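# Find the lighter check weight and set it on the red dish

## Task

Work out which of the four check weights is the light one. Use the balance: its pointer sits over white when both pans hold equal mass and leans toward the lighter pan otherwise. Lay that weight flat on the red dish, with none of the other three on the dish. Apart from the weights and the dish, every item must still be upright at the end, and the balance must remain on the furniture it started on.

## Robot and tools

Robots and cameras. Three identical i2rt Big YAM arms, arm1, arm2 and arm3, each with six joints, a two-finger gripper and a wrist camera (arm1_cam_wrist, arm2_cam_wrist, arm3_cam_wrist). Two fixed room cameras: room_a and room_b. Feet (base_link) in the scene frame, metres: arm1 at (-0.017, +1.211, +0.828), turned about 180 degrees so it faces -y of the scene roughly; arm2 at (+0.095, -0.011, +0.883) facing roughly +x; arm3 at (-0.083, -1.202, +0.816) facing roughly +x. Each foot faces along its own +x. Reach is about 1.0 m from the joint 1 axis.

Frame. One shared scene frame, origin on the floor, +z up, metres. The hand point lies between the finger pads, about 1 cm behind the tips. Fingers point along the hand's +z; they open and close along its y. hand_target is where the hand would be at the joint targets currently held; a loaded hand may stop short. Printed hand positions can be off, more at long reach, and a hand often settles a centimetre or more from its goal.

move. Arguments arm1, arm2, arm3 (each optional, one object per robot) and cameras. A robot left out gets nothing new but may still be pushing toward an old target. Inside a robot's object:
- joints: absolute joint targets by name. joint1_rad -2.879 to 2.879 (base turn, positive counter-clockwise seen from above, 0 along the foot's +x); joint2_rad 0 to 3.141 (shoulder, 0 upper arm back and level, positive lifts then swings forward); joint3_rad 0 to 3.019 (elbow, 0 folded, positive opens); joint4_rad -1.692 to 1.57 (hand pitch, positive raises fingers); joint5_rad -1.57 to 1.57 (sideways swing, positive to the arm's right); joint6_rad -2.094 to 2.094 (roll, positive clockwise seen from behind the hand); gripper_m 0 to 0.093, fingertip gap in metres. Radians for joints.
- target: one list of seven numbers [x, y, z, qw, qx, qy, qz], an absolute hand pose in the scene frame (metres, unit quaternion), same format as the printed hand line. The hand travels in a straight line from its hand_target toward it. With target, joints may contain only gripper_m.
- speed: top path speed, 0.002 to 0.5 m/s (default 0.25); only allowed with target. Rotation is capped at twice that value in rad/s.
- min_time_s: 0.1 to 8 s, the shortest duration for this robot's joint motions; used with joints.
All motions in one action start together; all hand paths finish together, paced by the slowest. Hand paths take 0.5 to 10 s; an action lasts at most 15 s. Each control step limits the commanded pose to 100 mm and 20 degrees from the measured hand, then solves inverse kinematics, favouring position. Paths do not avoid obstacles or other arms, and a nearly straight arm may overshoot the speed. cameras: list from arm1_cam_wrist, arm2_cam_wrist, arm3_cam_wrist, room_a, room_b, all; [] means none. A move with no action returns full state, scene number and all images. Unknown keys make a call invalid; out-of-range values get it refused, and a refusal cancels the remaining move, wait and finished_scene calls of that reply.

wait: seconds from 0 to 10; commands nothing, returns state; cameras as in move.
zoom_image: camera name and region [x0, y0, x1, y1] in pixels of that camera's latest image, origin top-left, at most 504 by 504.
finished_scene: scene (integer); ends the scene for good, so only call it once the goal holds without help.

Reading results. A move line lists each robot given a motion with done or its worst status, e.g. move: arm1 done; arm2 time_out. joint_status and hand_status: off_target (stopped away from target, maybe still pushing); time_out (the arm could not finish; its joints hold nearby targets and keep pushing, listed in on_its_own; send the reported positions to relieve them); not_followed / joint command not followed / pose unreachable (a safety check withheld the targets; the robot may keep trying them). In on_its_own, held at is a target, not a reading. Robots under as last shown were not commanded; their status lines read not commanded. The pictures line gives image order; frames can be slightly older than the state. Joint velocities in rad/s (gripper m/s), within noise when still. Torques in N m, positive toward larger joint values, include gravity, with per-arm offsets; torques 3 and 4 wrap at ±28. Done tolerances: ±0.045, 0.14, 0.09, 0.055, 0.03, 0.035 rad, gripper ±0.003.

Gripper. Closed on nothing reads 0.000 to 0.003. Gripping a hard part, the reading can be up to 0.005 below or 0.002 above its width. Commanding about 0.005 below first-touch reading gives full force (about 50 to 64 N per pad). Release with a target well above the reading.

Hazards. Never let two robots press hard on each other; closing a gripper on another arm's fingers counts. The clearance check can be late and lets fingers, housings and wrist cameras collide. Arms keep pushing on contact. Do not knock anything to the floor or out of the work area, drop parts from height, let go of moving parts, or strike fixed or heavy things. Keep the balance on its furniture and everything except weights and dish upright. Stretched, loaded or blocked arms heat up: MOTOR HOT warns; at 100 °C an OVER-TEMPERATURE FAULT drops the arm for 30 to 60 s or longer, and affected keys read limit_stop_at_motor_heat, so resend them. Loose objects may occasionally get nudged. The scene keeps running while you think.

Cameras. Calibration (K, distortion, T_world_to_cam, pos_world) is given per camera in OpenCV convention; room cameras may have shifted up to about 2.3 degrees and 9 mm, and wrist camera poses depend on reported joints.

Each tool is called after "Request:" as name([rows], argument=value, ...), one row to a line, values as JSON.

## Session

Request:
move()

Scene clock: 0.00 s.
Joint torques (N m): no reading
Heat: arm1: hottest joint2_rad 37 °C; arm2: hottest joint2_rad 31 °C; arm3: hottest joint2_rad 36 °C.
Joint velocities: within noise
arm1.joint_positions: joint1_rad=+0.463 joint2_rad=+0.615 joint3_rad=+1.490 joint4_rad=-1.383 joint5_rad=+0.276 joint6_rad=+0.395 gripper_m=+0.09396
arm1.joint_status: not commanded
arm1.hand: x=-0.2166 y=+1.1519 z=+1.4100 quat_wxyz=(-0.119, -0.855, +0.016, +0.505) (m; scene frame)
arm1.hand_target: x=-0.2135 y=+1.1537 z=+1.4229 quat_wxyz=(-0.125, -0.847, +0.018, +0.516) (m; scene frame)
arm1.hand_status: not commanded
arm2.joint_positions: joint1_rad=+0.482 joint2_rad=+0.585 joint3_rad=+1.357 joint4_rad=-1.462 joint5_rad=+0.226 joint6_rad=+0.023 gripper_m=+0.09396
arm2.joint_status: not commanded
arm2.hand: x=-0.1095 y=-0.0683 z=+1.3892 quat_wxyz=(-0.010, +0.891, +0.138, -0.433) (m; scene frame)
arm2.hand_target: x=-0.1075 y=-0.0675 z=+1.4001 quat_wxyz=(-0.007, +0.885, +0.136, -0.444) (m; scene frame)
arm2.hand_status: not commanded
arm3.joint_positions: joint1_rad=-0.065 joint2_rad=+0.649 joint3_rad=+1.390 joint4_rad=-1.161 joint5_rad=-0.034 joint6_rad=-0.702 gripper_m=+0.09396
arm3.joint_status: not commanded
arm3.hand: x=-0.3410 y=-1.1470 z=+1.3892 quat_wxyz=(-0.236, +0.811, +0.203, -0.495) (m; scene frame)
arm3.hand_target: x=-0.3379 y=-1.1478 z=+1.4005 quat_wxyz=(-0.241, +0.804, +0.201, -0.504) (m; scene frame)
arm3.hand_status: not commanded
pictures: arm1_cam_wrist, arm2_cam_wrist, arm3_cam_wrist, room_a, room_b

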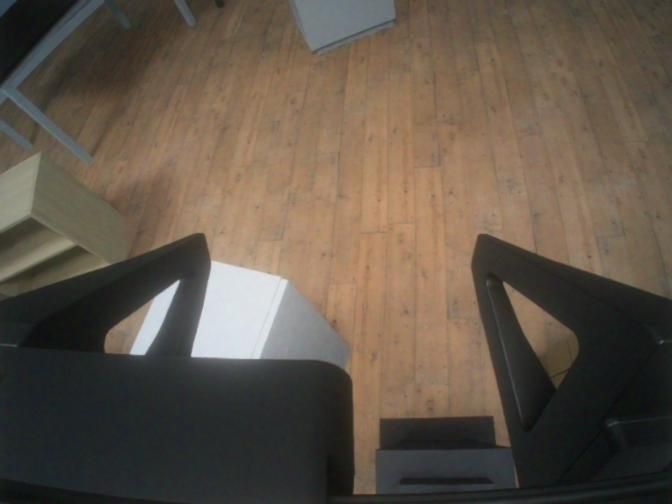

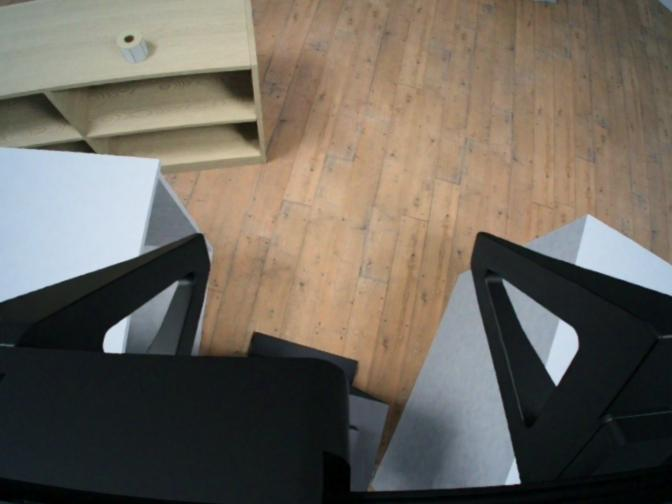

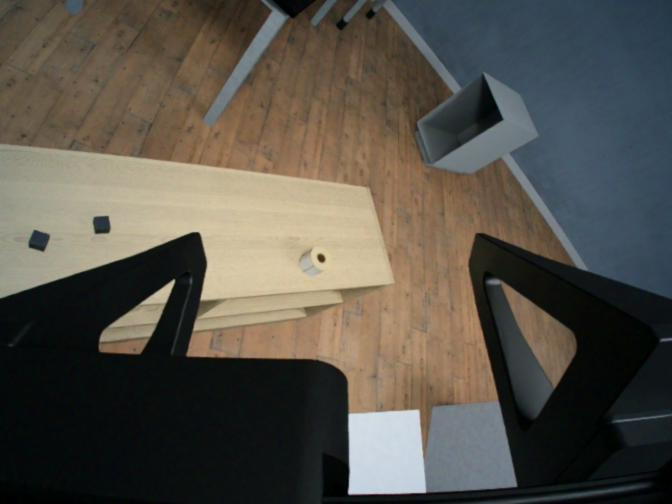

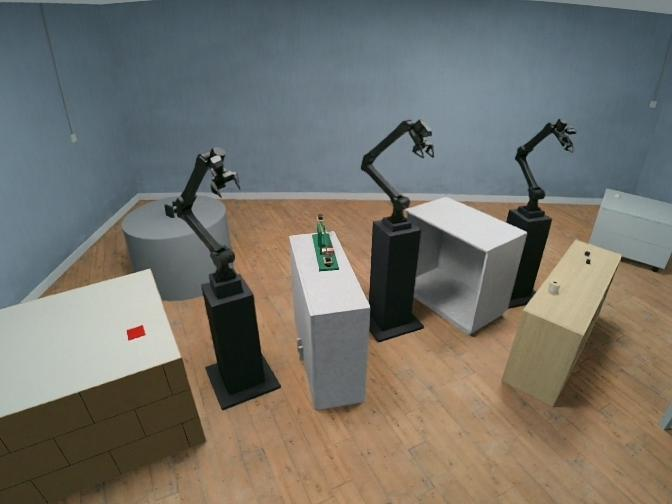

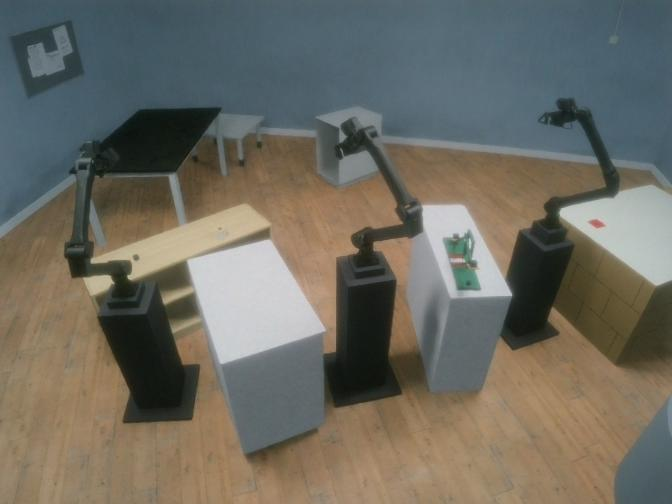

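Request:
zoom_image(camera="room_a", region=[280, 200, 380, 280])

Request:
zoom_image(camera="room_b", region=[420, 210, 520, 300])

Request:
zoom_image(camera="room_a", region=[500, 230, 640, 330])

Request:
zoom_image(camera="room_b", region=[80, 200, 280, 300])

Request:
zoom_image(camera="room_a", region=[60, 270, 220, 400])

Request:
zoom_image(camera="arm3_cam_wrist", region=[0, 180, 180, 300])

Scaled by 5.040 from the camera's 672x504 image, which has a finer 960x720 frame.

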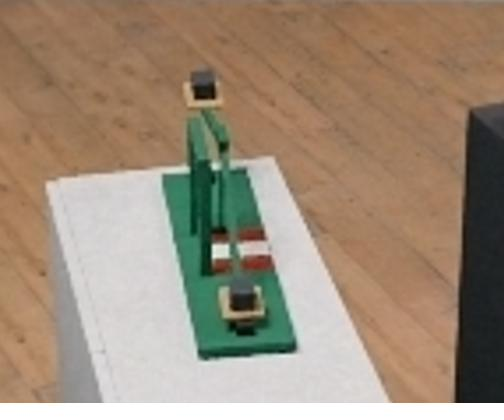

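Scaled by 5.040 from the camera's 672x504 image, which has a finer 960x720 frame.

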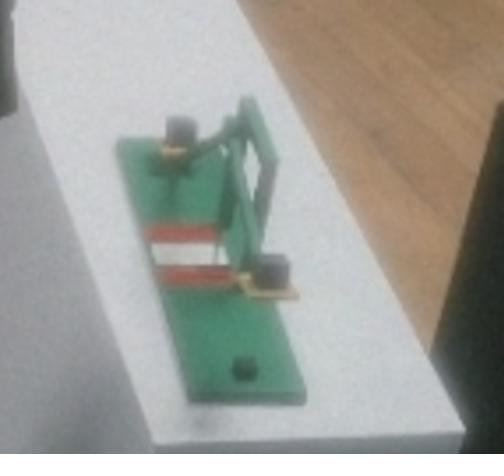

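Scaled by 3.600 from the camera's 672x504 image, which has a finer 960x720 frame.

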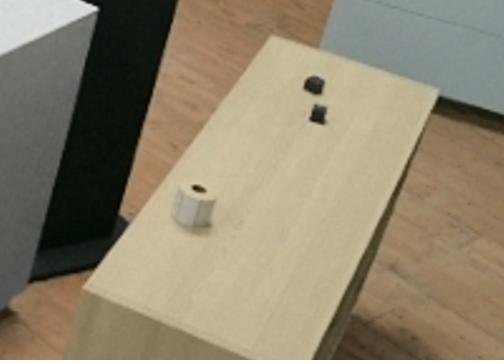

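Scaled by 2.520 from the camera's 672x504 image, which has a finer 960x720 frame.

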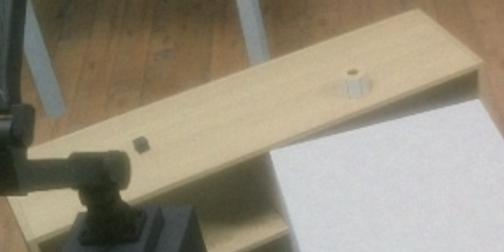

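Scaled by 3.150 from the camera's 672x504 image, which has a finer 960x720 frame.

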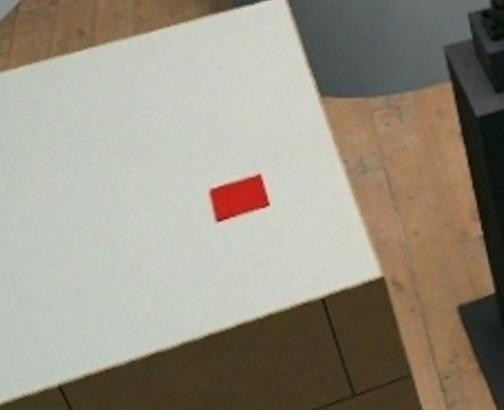

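Scaled by 2.800 from the camera's 672x504 image, which has a finer 960x720 frame.

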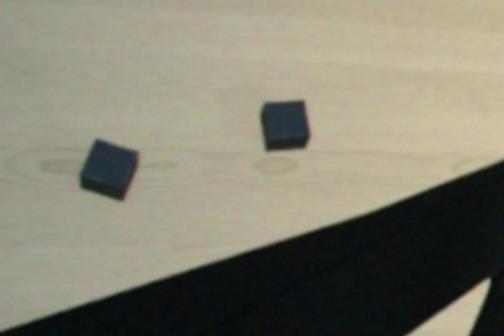

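Request:
move(arm1={"joints":{"joint1_rad":1.72,"joint5_rad":0,"joint6_rad":0,"joint4_rad":-1.2}}, cameras=["arm1_cam_wrist","room_b"])

Request:
zoom_image(camera="arm1_cam_wrist", region=[200, 80, 500, 305])

Scene clock: 3.47 s.
Joint torques (N m): arm1=[0.79 2.14 10.36 2.7 -0.01 -0.24] | arm2=[1.44 2.14 11 1.94 0.08 0.11] | arm3=[-1.08 0.44 8.8 2.07 -0.01 0.01]
Heat: arm1: hottest joint2_rad 37 °C; arm2: hottest joint2_rad 31 °C; arm3: hottest joint2_rad 36 °C.
move: arm1 done
Joint velocities: within noise
arm1.joint_positions: joint1_rad=+1.706 joint2_rad=+0.615 joint3_rad=+1.490 joint4_rad=-1.219 joint5_rad=+0.002 joint6_rad=+0.014 gripper_m=+0.09397
arm1.joint_status: all done
arm1.hand: x=+0.0313 y=+0.9885 z=+1.4429 quat_wxyz=(-0.446, -0.522, -0.629, +0.366) (m; scene frame)
arm1.hand_target: x=+0.0342 y=+0.9927 z=+1.4595 quat_wxyz=(-0.460, -0.504, -0.626, +0.377) (m; scene frame)
arm1.hand_status: not commanded
arm2, arm3: as last shown
arm3.hand_target: x=-0.3379 y=-1.1478 z=+1.4005 quat_wxyz=(-0.241, +0.805, +0.201, -0.504) (m; scene frame)
pictures: arm1_cam_wrist, room_b
camera_calibration:
arm1_cam_wrist: T_world_to_cam=[[-0.98243, -0.186619, -0.00205153, 0.218129], [-0.153717, 0.815359, -0.558176, 0.00722257], [0.105839, -0.548054, -0.82972, 1.86318], [0, 0, 0, 1]] pos_world=[0.0182097, 1.05594, 1.55039]

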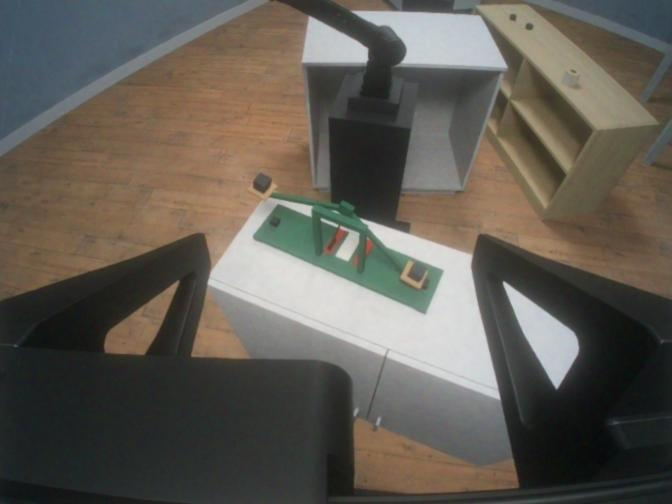

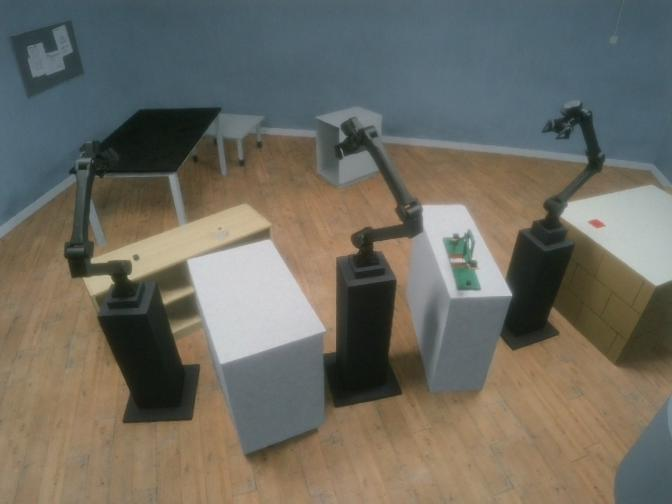

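Scaled by 1.680 from the camera's 672x504 image, which has a finer 960x720 frame.

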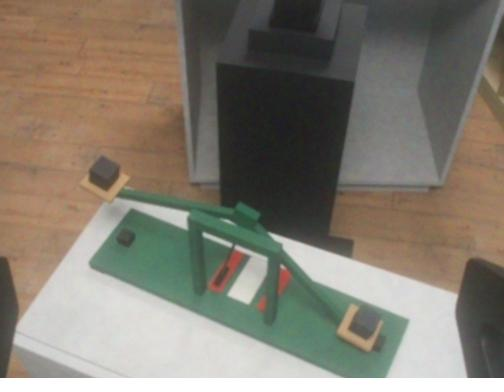

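Request:
move(arm1={"target":[0.355,0.533,1.025,0.208,0.745,0.572,-0.271],"speed":0.3}, cameras=["arm1_cam_wrist","room_b"])

Request:
zoom_image(camera="arm1_cam_wrist", region=[180, 50, 500, 300])

Scene clock: 9.47 s.
Joint torques (N m): arm1=[0.32 -16.91 15.58 0.75 0.34 0.03] | arm2=[1.49 2.32 10.99 1.94 0.08 0.11] | arm3=[-1.08 0.5 8.81 2.07 -0.01 0.01]
Heat: arm1: hottest joint2_rad 37 °C; arm2: hottest joint2_rad 31 °C; arm3: hottest joint2_rad 36 °C.
move: arm1 off_target
Joint velocities: within noise
arm1.joint_positions: joint1_rad=+2.109 joint2_rad=+2.110 joint3_rad=+2.009 joint4_rad=-1.013 joint5_rad=+0.506 joint6_rad=+0.727 gripper_m=+0.09397
arm1.joint_status: not commanded
arm1.hand: x=+0.3398 y=+0.5415 z=+1.0082 quat_wxyz=(-0.188, -0.744, -0.580, +0.273) (m; scene frame)
arm1.hand_target: x=+0.3544 y=+0.5343 z=+1.0253 quat_wxyz=(-0.209, -0.745, -0.572, +0.271) (m; scene frame)
arm1.hand_status: off_target (0.024 m and 2.5 deg from the pose sent, 0.698 m and 39.7 deg at the start)
arm2, arm3: as last shown
pictures: arm1_cam_wrist, room_b
camera_calibration:
arm1_cam_wrist: T_world_to_cam=[[-0.965816, 0.256091, 0.0402201, 0.14892], [0.254714, 0.966333, -0.0363567, -0.570145], [-0.0481767, -0.0248693, -0.998529, 1.16418], [0, 0, 0, 1]] pos_world=[0.345139, 0.541765, 1.13575]

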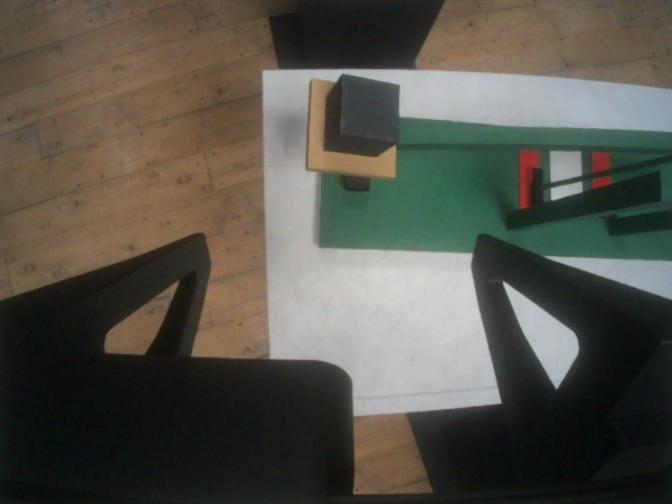

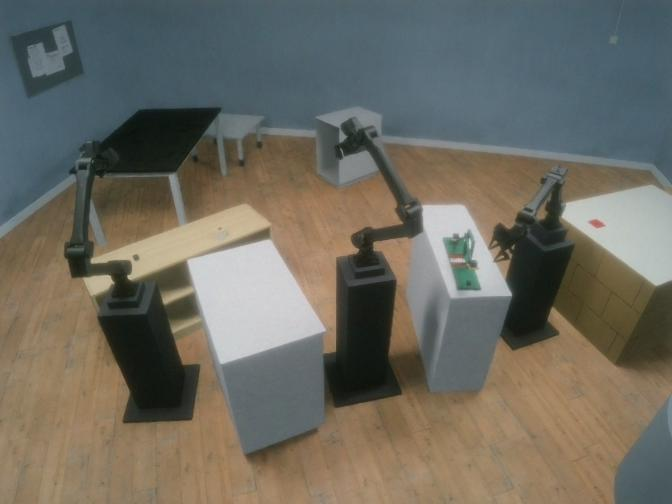

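Scaled by 1.575 from the camera's 672x504 image, which has a finer 960x720 frame.

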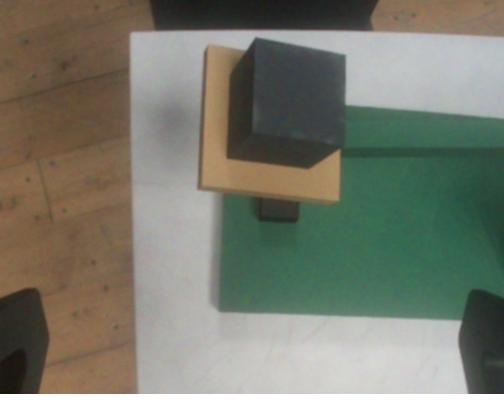

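Request:
move(arm1={"target":[0.301,0.493,0.959,0.297,0.765,0.535,-0.199],"speed":0.2}, cameras=["arm1_cam_wrist"])

Request:
zoom_image(camera="arm1_cam_wrist", region=[180, 50, 500, 300])

Scene clock: 12.60 s.
Joint torques (N m): arm1=[-0.67 -18.61 10.84 1.91 0.29 -0.1] | arm2=[1.55 2.2 10.95 1.91 0.08 0.11] | arm3=[-1.14 0.44 8.81 2.07 -0.01 0.01]
Heat: arm1: hottest joint3_rad 38 °C; arm2: hottest joint2_rad 31 °C; arm3: hottest joint2_rad 36 °C.
move: arm1 off_target
Joint velocities: within noise
arm1.joint_positions: joint1_rad=+1.991 joint2_rad=+2.110 joint3_rad=+1.787 joint4_rad=-0.622 joint5_rad=+0.293 joint6_rad=+0.727 gripper_m=+0.09397
arm1.joint_status: not commanded
arm1.hand: x=+0.2988 y=+0.4992 z=+0.9337 quat_wxyz=(-0.274, -0.769, -0.544, +0.195) (m; scene frame)
arm1.hand_target: x=+0.3008 y=+0.4934 z=+0.9592 quat_wxyz=(-0.297, -0.765, -0.535, +0.199) (m; scene frame)
arm1.hand_status: off_target (0.026 m and 2.9 deg from the pose sent, 0.079 m and 16.2 deg at the start)
arm2, arm3: as last shown
pictures: arm1_cam_wrist
camera_calibration:
arm1_cam_wrist: T_world_to_cam=[[-0.944096, 0.257649, -0.205671, 0.345567], [0.267466, 0.963339, -0.0209565, -0.538275], [0.192731, -0.0747948, -0.978397, 1.02088], [0, 0, 0, 1]] pos_world=[0.273463, 0.505863, 1.05862]

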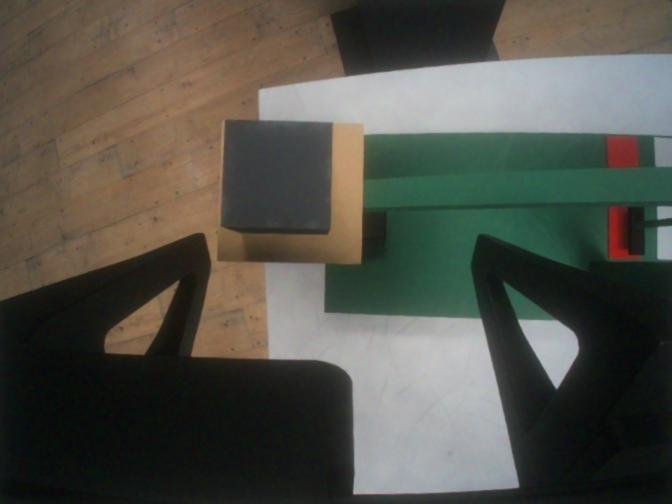

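Scaled by 1.575 from the camera's 672x504 image, which has a finer 960x720 frame.

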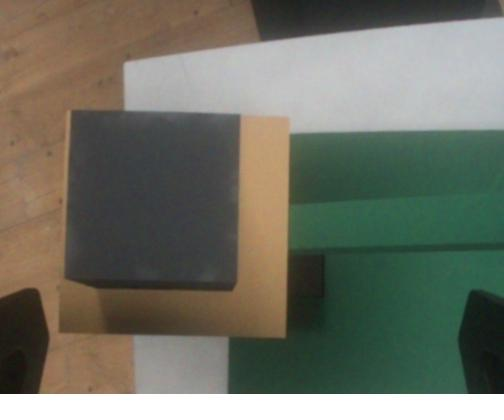

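Request:
move(arm1={"target":[0.319,0.489,0.983,0.297,0.765,0.535,-0.199],"speed":0.1}, cameras=["arm1_cam_wrist"])

Request:
zoom_image(camera="arm1_cam_wrist", region=[180, 50, 500, 300])

Scene clock: 14.87 s.
Joint torques (N m): arm1=[0.56 -18.2 15.32 1.07 0.34 0.01] | arm2=[1.38 2.2 10.97 1.94 0.08 0.12] | arm3=[-1.08 0.5 8.79 2.06 -0.01 0.02]
Heat: arm1: hottest joint3_rad 38 °C; arm2: hottest joint3_rad 32 °C; arm3: hottest joint2_rad 36 °C.
move: arm1 off_target
Joint velocities: within noise
arm1.joint_positions: joint1_rad=+1.997 joint2_rad=+2.110 joint3_rad=+1.819 joint4_rad=-0.677 joint5_rad=+0.304 joint6_rad=+0.732 gripper_m=+0.09397
arm1.joint_status: not commanded
arm1.hand: x=+0.3008 y=+0.5008 z=+0.9431 quat_wxyz=(-0.264, -0.770, -0.546, +0.198) (m; scene frame)
arm1.hand_target: x=+0.3178 y=+0.4912 z=+0.9834 quat_wxyz=(-0.298, -0.765, -0.535, +0.199) (m; scene frame)
arm1.hand_status: off_target (0.045 m and 4.0 deg from the pose sent, 0.054 m and 2.9 deg at the start)
arm2, arm3: as last shown
pictures: arm1_cam_wrist
camera_calibration:
arm1_cam_wrist: T_world_to_cam=[[-0.945934, 0.264457, -0.187808, 0.329234], [0.271168, 0.962475, -0.0105094, -0.550626], [0.177981, -0.0608688, -0.982149, 1.03077], [0, 0, 0, 1]] pos_world=[0.277288, 0.505637, 1.06841]

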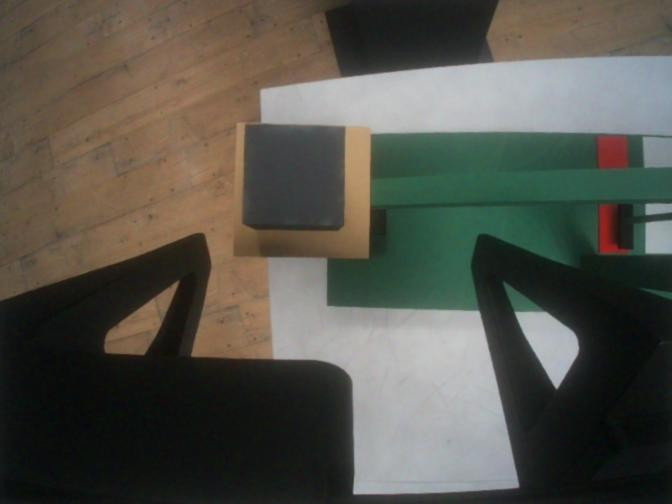

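Scaled by 1.575 from the camera's 672x504 image, which has a finer 960x720 frame.

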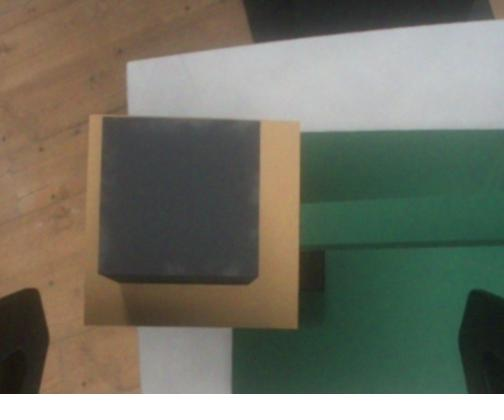

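Request:
move(arm1={"target":[0.322,0.462,0.983,0.297,0.765,0.535,-0.199],"speed":0.08}, cameras=["arm1_cam_wrist"])

Request:
zoom_image(camera="arm1_cam_wrist", region=[180, 100, 500, 350])

Scene clock: 16.80 s.
Joint torques (N m): arm1=[-0.62 -17.2 15.75 1.03 0.18 -0.13] | arm2=[1.55 2.26 10.99 1.98 0.07 0.11] | arm3=[-1.14 0.32 8.79 2.06 0 0.01]
Heat: arm1: hottest joint3_rad 39 °C; arm2: hottest joint3_rad 32 °C; arm3: hottest joint2_rad 36 °C.
move: arm1 off_target
Joint velocities: within noise
arm1.joint_positions: joint1_rad=+1.997 joint2_rad=+2.164 joint3_rad=+1.948 joint4_rad=-0.726 joint5_rad=+0.300 joint6_rad=+0.732 gripper_m=+0.09397
arm1.joint_status: not commanded
arm1.hand: x=+0.3143 y=+0.4768 z=+0.9602 quat_wxyz=(-0.276, -0.768, -0.542, +0.198) (m; scene frame)
arm1.hand_target: x=+0.3211 y=+0.4635 z=+0.9831 quat_wxyz=(-0.298, -0.765, -0.535, +0.199) (m; scene frame)
arm1.hand_status: off_target (0.028 m and 2.5 deg from the pose sent, 0.060 m and 4.0 deg at the start)
arm2, arm3: as last shown
pictures: arm1_cam_wrist
camera_calibration:
arm1_cam_wrist: T_world_to_cam=[[-0.943553, 0.258594, -0.206969, 0.371892], [0.269766, 0.962541, -0.02721, -0.514538], [0.19218, -0.0815074, -0.977969, 1.04507], [0, 0, 0, 1]] pos_world=[0.288862, 0.484277, 1.08502]

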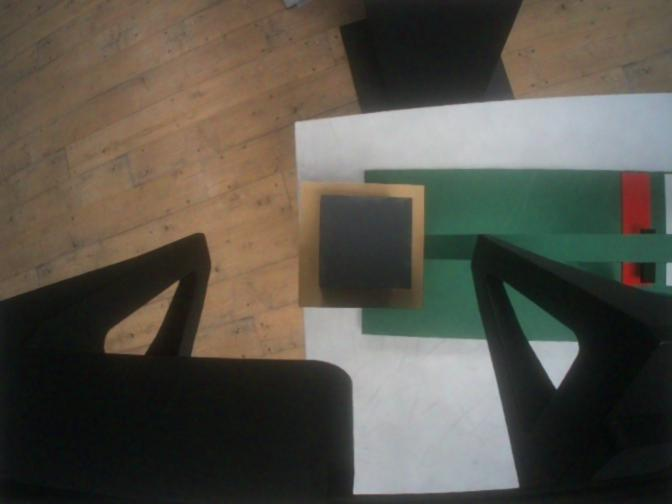

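Scaled by 1.575 from the camera's 672x504 image, which has a finer 960x720 frame.

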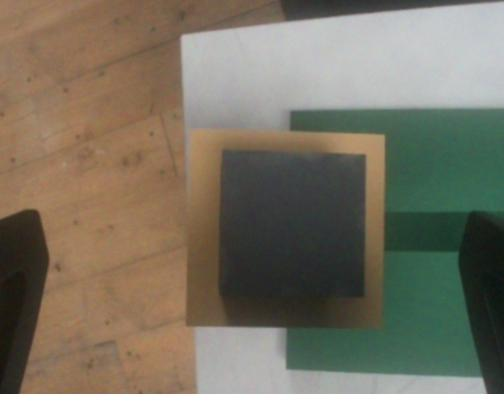

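Request:
move(arm1={"target":[0.314,0.457,0.969,0.297,0.765,0.535,-0.199],"speed":0.06}, cameras=["arm1_cam_wrist"])

Request:
zoom_image(camera="arm1_cam_wrist", region=[180, 100, 500, 350])

Scene clock: 18.20 s.
Joint torques (N m): arm1=[-2.02 -16.62 14.2 2 0.18 -0.21] | arm2=[1.55 2.26 10.96 1.99 0.07 0.09] | arm3=[-1.08 0.44 8.8 2.07 -0.01 0.01]
Heat: arm1: hottest joint3_rad 39 °C; arm2: hottest joint3_rad 32 °C; arm3: hottest joint2_rad 36 °C.
move: arm1 off_target
Joint velocities: within noise
arm1.joint_positions: joint1_rad=+1.997 joint2_rad=+2.168 joint3_rad=+1.948 joint4_rad=-0.717 joint5_rad=+0.293 joint6_rad=+0.732 gripper_m=+0.09397
arm1.joint_status: not commanded
arm1.hand: x=+0.3163 y=+0.4757 z=+0.9575 quat_wxyz=(-0.279, -0.768, -0.543, +0.194) (m; scene frame)
arm1.hand_target: x=+0.3132 y=+0.4582 z=+0.9693 quat_wxyz=(-0.297, -0.765, -0.535, +0.199) (m; scene frame)
arm1.hand_status: off_target (0.022 m and 2.3 deg from the pose sent, 0.022 m and 2.5 deg at the start)
arm2, arm3: as last shown
pictures: arm1_cam_wrist
camera_calibration:
arm1_cam_wrist: T_world_to_cam=[[-0.943132, 0.254206, -0.214201, 0.382426], [0.265657, 0.963717, -0.0259893, -0.514549], [0.199822, -0.0814152, -0.976444, 1.03803], [0, 0, 0, 1]] pos_world=[0.289951, 0.483176, 1.08212]

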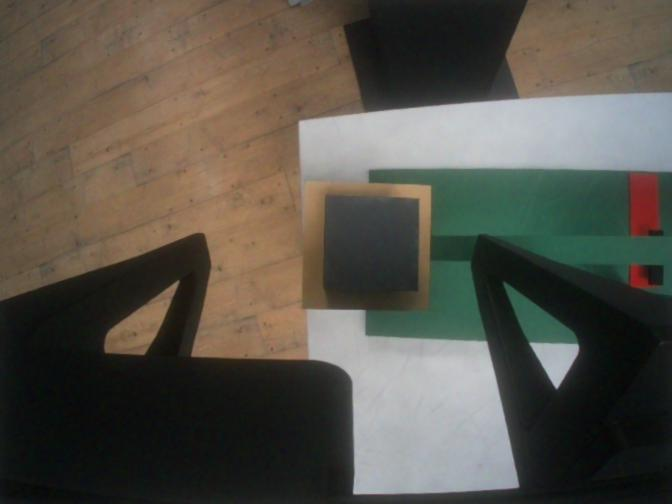

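Scaled by 1.575 from the camera's 672x504 image, which has a finer 960x720 frame.

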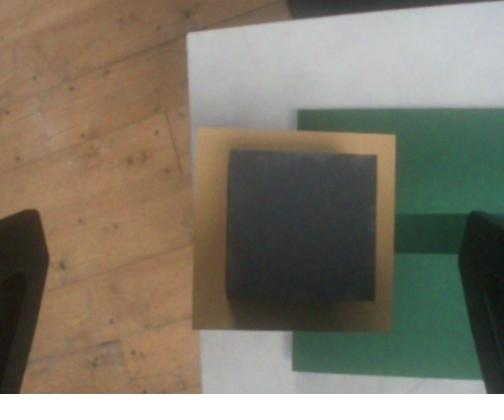

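Request:
move(arm1={"target":[0.302,0.454,0.954,0.297,0.765,0.535,-0.199],"speed":0.06}, cameras=["arm1_cam_wrist"])

Request:
zoom_image(camera="arm1_cam_wrist", region=[180, 100, 500, 350])

Scene clock: 19.33 s.
Joint torques (N m): arm1=[-1.49 -17.55 11.37 2.07 0.18 -0.28] | arm2=[1.61 2.32 11.03 1.89 0.07 0.12] | arm3=[-1.08 0.5 8.83 2.06 -0.01 0.02]
Heat: arm1: hottest joint3_rad 39 °C; arm2: hottest joint3_rad 32 °C; arm3: hottest joint2_rad 36 °C.
move: arm1 off_target
Joint velocities: within noise
arm1.joint_positions: joint1_rad=+1.978 joint2_rad=+2.172 joint3_rad=+1.948 joint4_rad=-0.676 joint5_rad=+0.283 joint6_rad=+0.724 gripper_m=+0.09397
arm1.joint_status: not commanded
arm1.hand: x=+0.3077 y=+0.4631 z=+0.9602 quat_wxyz=(-0.295, -0.767, -0.535, +0.196) (m; scene frame)
arm1.hand_target: x=+0.3018 y=+0.4545 z=+0.9539 quat_wxyz=(-0.297, -0.765, -0.535, +0.199) (m; scene frame)
arm1.hand_status: off_target (0.012 m and 0.5 deg from the pose sent, 0.026 m and 2.3 deg at the start)
arm2, arm3: as last shown
pictures: arm1_cam_wrist
camera_calibration:
arm1_cam_wrist: T_world_to_cam=[[-0.937103, 0.253352, -0.240106, 0.401542], [0.272409, 0.96092, -0.0492484, -0.478514], [0.218245, -0.111558, -0.969497, 1.04299], [0, 0, 0, 1]] pos_world=[0.279009, 0.474436, 1.08403]

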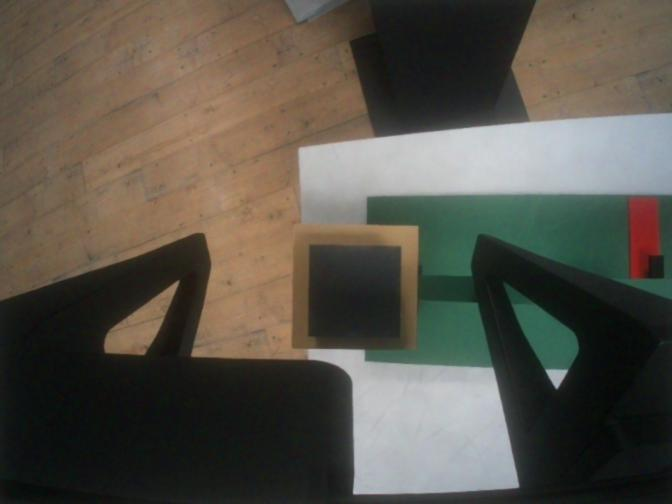

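Scaled by 1.575 from the camera's 672x504 image, which has a finer 960x720 frame.

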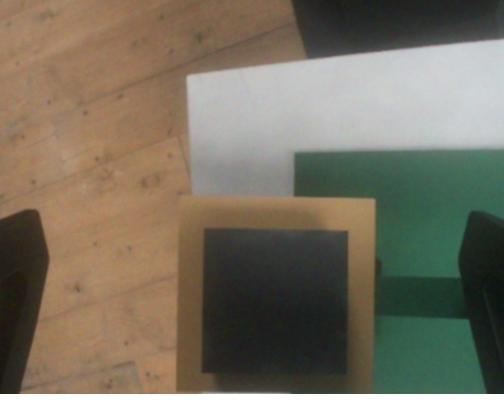

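Request:
move(arm1={"target":[0.308,0.469,0.936,0.297,0.765,0.535,-0.199],"speed":0.05}, cameras=["arm1_cam_wrist"])

Request:
zoom_image(camera="arm1_cam_wrist", region=[180, 100, 500, 350])

Scene clock: 20.73 s.
Joint torques (N m): arm1=[-0.32 -17.79 10.85 1.91 0.32 -0.12] | arm2=[1.32 2.43 10.97 1.98 0.08 0.11] | arm3=[-1.14 0.44 8.81 2.09 -0.01 0.01]
Heat: arm1: hottest joint2_rad 39 °C; arm2: hottest joint3_rad 33 °C; arm3: hottest joint2_rad 36 °C.
move: arm1 done
Joint velocities: within noise
arm1.joint_positions: joint1_rad=+1.978 joint2_rad=+2.172 joint3_rad=+1.876 joint4_rad=-0.618 joint5_rad=+0.288 joint6_rad=+0.724 gripper_m=+0.09397
arm1.joint_status: not commanded
arm1.hand: x=+0.3021 y=+0.4714 z=+0.9317 quat_wxyz=(-0.288, -0.768, -0.536, +0.198) (m; scene frame)
arm1.hand_target: x=+0.3080 y=+0.4692 z=+0.9362 quat_wxyz=(-0.297, -0.765, -0.535, +0.199) (m; scene frame)
arm1.hand_status: done (0.008 m and 1.2 deg from the pose sent, 0.025 m and 0.5 deg at the start)
arm2.joint_positions: joint1_rad=+0.482 joint2_rad=+0.585 joint3_rad=+1.357 joint4_rad=-1.462 joint5_rad=+0.226 joint6_rad=+0.023 gripper_m=+0.09396
arm2.joint_status: not commanded
arm2.hand: x=-0.1095 y=-0.0683 z=+1.3892 quat_wxyz=(-0.010, +0.891, +0.138, -0.433) (m; scene frame)
arm2.hand_target: x=-0.1075 y=-0.0675 z=+1.4001 quat_wxyz=(-0.007, +0.885, +0.136, -0.444) (m; scene frame)
arm2.hand_status: not commanded
arm3.joint_positions: joint1_rad=-0.065 joint2_rad=+0.649 joint3_rad=+1.390 joint4_rad=-1.161 joint5_rad=-0.034 joint6_rad=-0.702 gripper_m=+0.09396
arm3.joint_status: not commanded
arm3.hand: x=-0.3410 y=-1.1470 z=+1.3892 quat_wxyz=(-0.236, +0.811, +0.203, -0.495) (m; scene frame)
arm3.hand_target: x=-0.3379 y=-1.1478 z=+1.4005 quat_wxyz=(-0.241, +0.805, +0.201, -0.504) (m; scene frame)
arm3.hand_status: not commanded
pictures: arm1_cam_wrist
camera_calibration:
arm1_cam_wrist: T_world_to_cam=[[-0.9389, 0.258786, -0.226927, 0.373045], [0.274864, 0.960574, -0.0418062, -0.493929], [0.207161, -0.101626, -0.973014, 1.01943], [0, 0, 0, 1]] pos_world=[0.274829, 0.481517, 1.05593]

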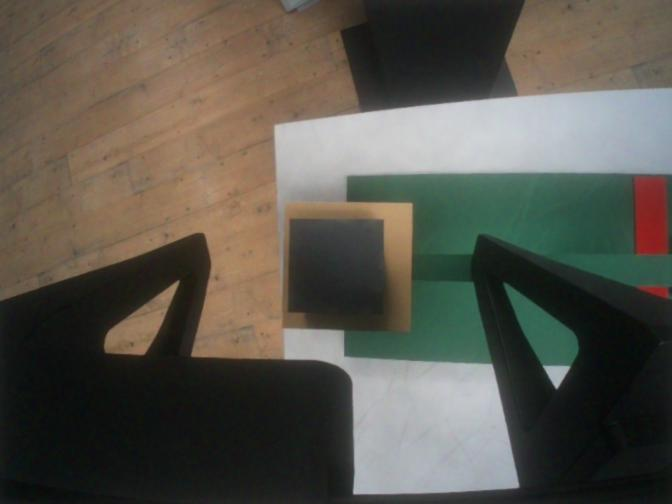

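Scaled by 1.575 from the camera's 672x504 image, which has a finer 960x720 frame.

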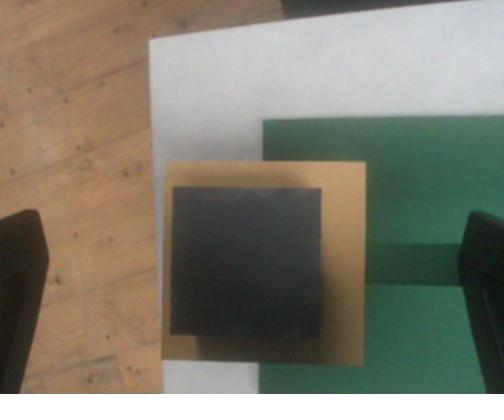

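Request:
move(cameras=["room_a","room_b"])

Request:
zoom_image(camera="room_b", region=[430, 215, 510, 295])

Request:
zoom_image(camera="room_a", region=[280, 195, 370, 285])

Scene clock: 21.23 s.
Joint torques (N m): arm1=[0.03 -17.38 10.85 1.87 0.31 -0.13] | arm2=[1.38 2.26 10.96 1.96 0.08 0.12] | arm3=[-1.08 0.56 8.8 2.07 -0.01 0.01]
Heat: arm1: hottest joint2_rad 39 °C; arm2: hottest joint3_rad 33 °C; arm3: hottest joint2_rad 36 °C.
Joint velocities: within noise
arm1.joint_positions: joint1_rad=+1.978 joint2_rad=+2.172 joint3_rad=+1.876 joint4_rad=-0.618 joint5_rad=+0.288 joint6_rad=+0.724 gripper_m=+0.09397
arm1.joint_status: not commanded
arm1.hand: x=+0.3021 y=+0.4714 z=+0.9317 quat_wxyz=(-0.288, -0.768, -0.536, +0.198) (m; scene frame)
arm1.hand_target: x=+0.3080 y=+0.4692 z=+0.9362 quat_wxyz=(-0.297, -0.765, -0.535, +0.199) (m; scene frame)
arm1.hand_status: done (0.008 m and 1.2 deg from the pose sent, 0.025 m and 0.5 deg at the start)
arm2.joint_positions: joint1_rad=+0.482 joint2_rad=+0.585 joint3_rad=+1.357 joint4_rad=-1.462 joint5_rad=+0.226 joint6_rad=+0.023 gripper_m=+0.09396
arm2.joint_status: not commanded
arm2.hand: x=-0.1095 y=-0.0683 z=+1.3892 quat_wxyz=(-0.010, +0.891, +0.138, -0.433) (m; scene frame)
arm2.hand_target: x=-0.1075 y=-0.0675 z=+1.4001 quat_wxyz=(-0.007, +0.885, +0.136, -0.444) (m; scene frame)
arm2.hand_status: not commanded
arm3.joint_positions: joint1_rad=-0.065 joint2_rad=+0.649 joint3_rad=+1.390 joint4_rad=-1.161 joint5_rad=-0.034 joint6_rad=-0.702 gripper_m=+0.09396
arm3.joint_status: not commanded
arm3.hand: x=-0.3410 y=-1.1470 z=+1.3892 quat_wxyz=(-0.236, +0.811, +0.203, -0.495) (m; scene frame)
arm3.hand_target: x=-0.3379 y=-1.1478 z=+1.4005 quat_wxyz=(-0.241, +0.805, +0.201, -0.504) (m; scene frame)
arm3.hand_status: not commanded
pictures: room_a, room_b

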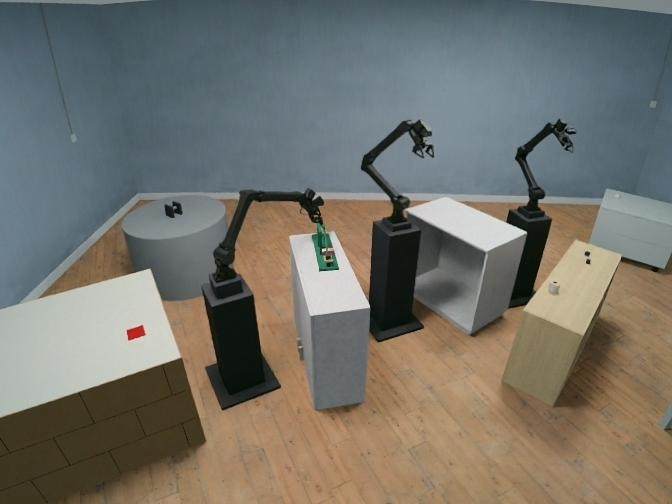

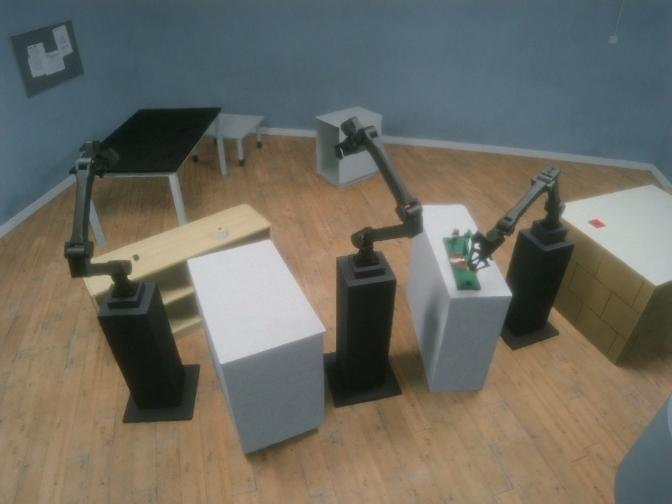

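Scaled by 6.300 from the camera's 672x504 image, which has a finer 960x720 frame.

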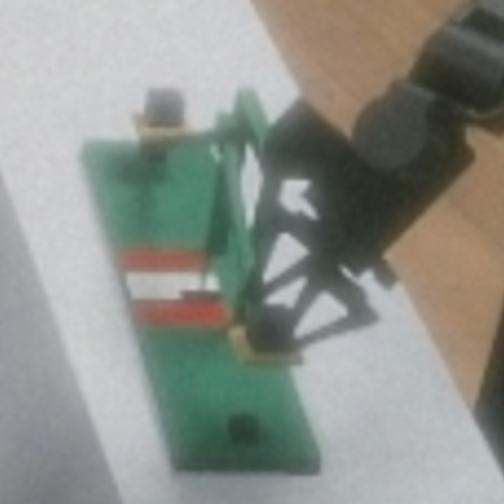

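Scaled by 5.600 from the camera's 672x504 image, which has a finer 960x720 frame.

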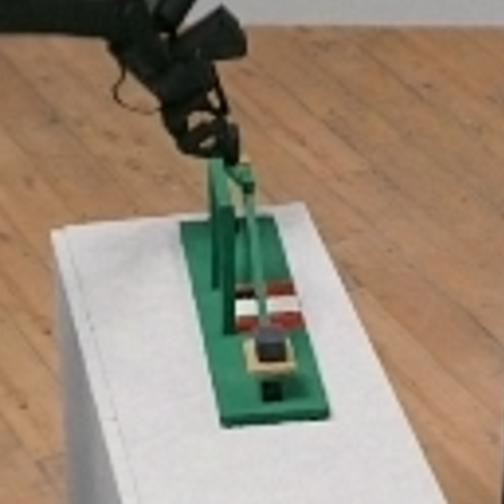

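Request:
move(arm1={"target":[0.315,0.466,0.966,0.297,0.765,0.535,-0.199],"speed":0.05}, cameras=["arm1_cam_wrist","room_b"])

Request:
zoom_image(camera="room_b", region=[430, 215, 510, 295])

Scene clock: 23.07 s.
Joint torques (N m): arm1=[0.38 -18.96 15.02 0.9 0.34 -0.05] | arm2=[1.67 2.43 10.96 1.94 0.08 0.11] | arm3=[-1.08 0.5 8.8 2.04 -0.01 0.02]
Heat: arm1: hottest joint3_rad 40 °C; arm2: hottest joint3_rad 33 °C; arm3: hottest joint2_rad 36 °C.
move: arm1 off_target
Joint velocities: within noise
arm1.joint_positions: joint1_rad=+1.979 joint2_rad=+2.172 joint3_rad=+1.889 joint4_rad=-0.669 joint5_rad=+0.291 joint6_rad=+0.724 gripper_m=+0.09397
arm1.joint_status: not commanded
arm1.hand: x=+0.2996 y=+0.4767 z=+0.9312 quat_wxyz=(-0.270, -0.771, -0.542, +0.196) (m; scene frame)
arm1.hand_target: x=+0.3142 y=+0.4678 z=+0.9663 quat_wxyz=(-0.298, -0.765, -0.535, +0.199) (m; scene frame)
arm1.hand_status: off_target (0.040 m and 3.3 deg from the pose sent, 0.037 m and 1.2 deg at the start)
arm2, arm3: as last shown
pictures: arm1_cam_wrist, room_b
camera_calibration:
arm1_cam_wrist: T_world_to_cam=[[-0.94258, 0.267062, -0.20055, 0.341764], [0.275733, 0.9611, -0.0160924, -0.52281], [0.188451, -0.0704666, -0.979551, 1.01688], [0, 0, 0, 1]] pos_world=[0.274664, 0.482856, 1.05621]

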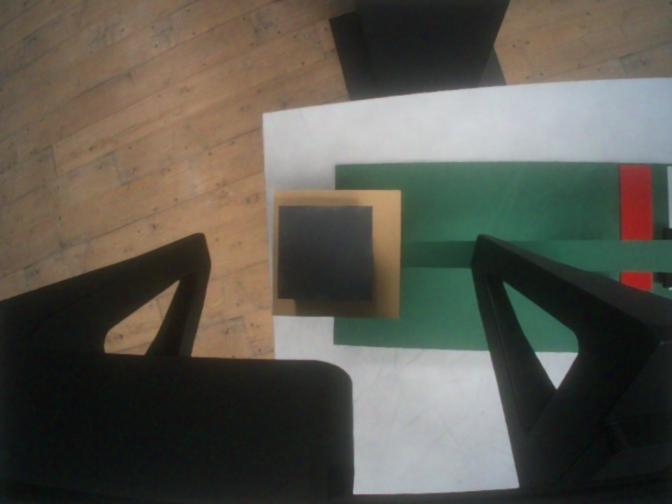

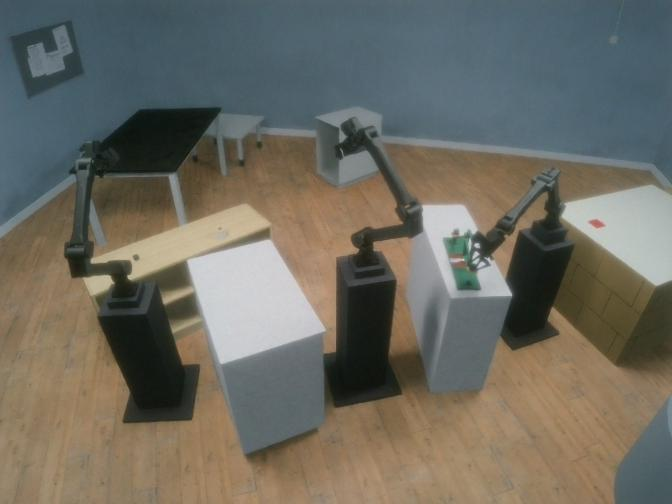

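Scaled by 6.300 from the camera's 672x504 image, which has a finer 960x720 frame.

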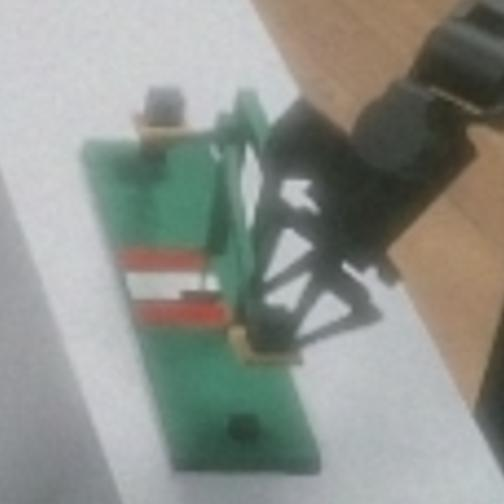

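Request:
move(arm1={"target":[0.317,0.463,0.982,0.297,0.765,0.535,-0.199],"speed":0.08}, cameras=["arm1_cam_wrist"])

Request:
zoom_image(camera="arm1_cam_wrist", region=[180, 100, 500, 350])

Scene clock: 24.40 s.
Joint torques (N m): arm1=[0.5 -19.02 15.42 0.98 0.34 -0.06] | arm2=[1.55 2.37 10.93 1.95 0.08 0.11] | arm3=[-1.2 0.44 8.79 2.07 -0.01 0]
Heat: arm1: hottest joint3_rad 40 °C; arm2: hottest joint3_rad 33 °C; arm3: hottest joint2_rad 36 °C.
move: arm1 off_target
Joint velocities: within noise
arm1.joint_positions: joint1_rad=+1.979 joint2_rad=+2.172 joint3_rad=+1.931 joint4_rad=-0.712 joint5_rad=+0.292 joint6_rad=+0.724 gripper_m=+0.09397
arm1.joint_status: not commanded
arm1.hand: x=+0.3014 y=+0.4732 z=+0.9467 quat_wxyz=(-0.269, -0.771, -0.542, +0.197) (m; scene frame)
arm1.hand_target: x=+0.3161 y=+0.4649 z=+0.9824 quat_wxyz=(-0.298, -0.765, -0.535, +0.199) (m; scene frame)
arm1.hand_status: off_target (0.040 m and 3.4 deg from the pose sent, 0.055 m and 3.3 deg at the start)
arm2, arm3: as last shown
pictures: arm1_cam_wrist
camera_calibration:
arm1_cam_wrist: T_world_to_cam=[[-0.942686, 0.267442, -0.199545, 0.346491], [0.275913, 0.961059, -0.0153923, -0.520431], [0.187658, -0.0695673, -0.979768, 1.03145], [0, 0, 0, 1]] pos_world=[0.276665, 0.479254, 1.07171]

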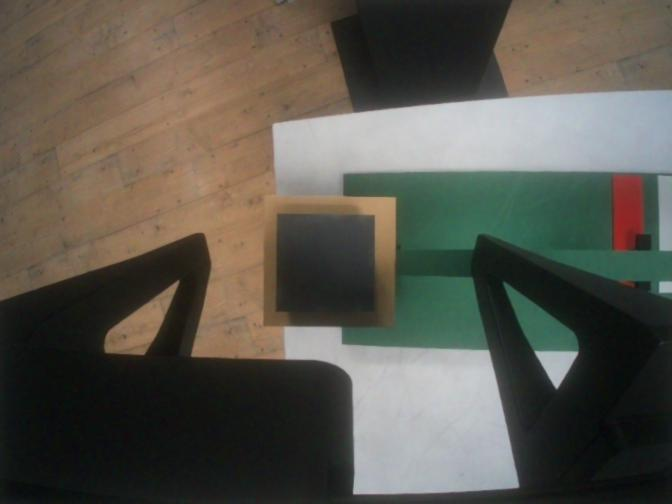

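Scaled by 1.575 from the camera's 672x504 image, which has a finer 960x720 frame.

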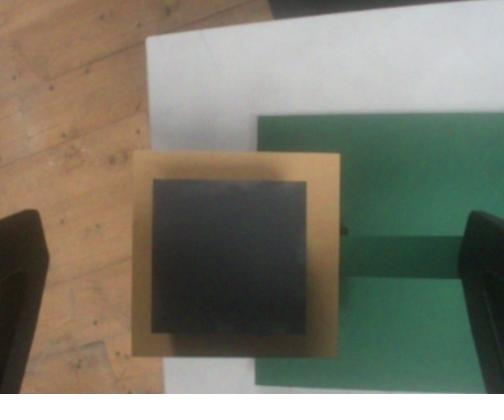

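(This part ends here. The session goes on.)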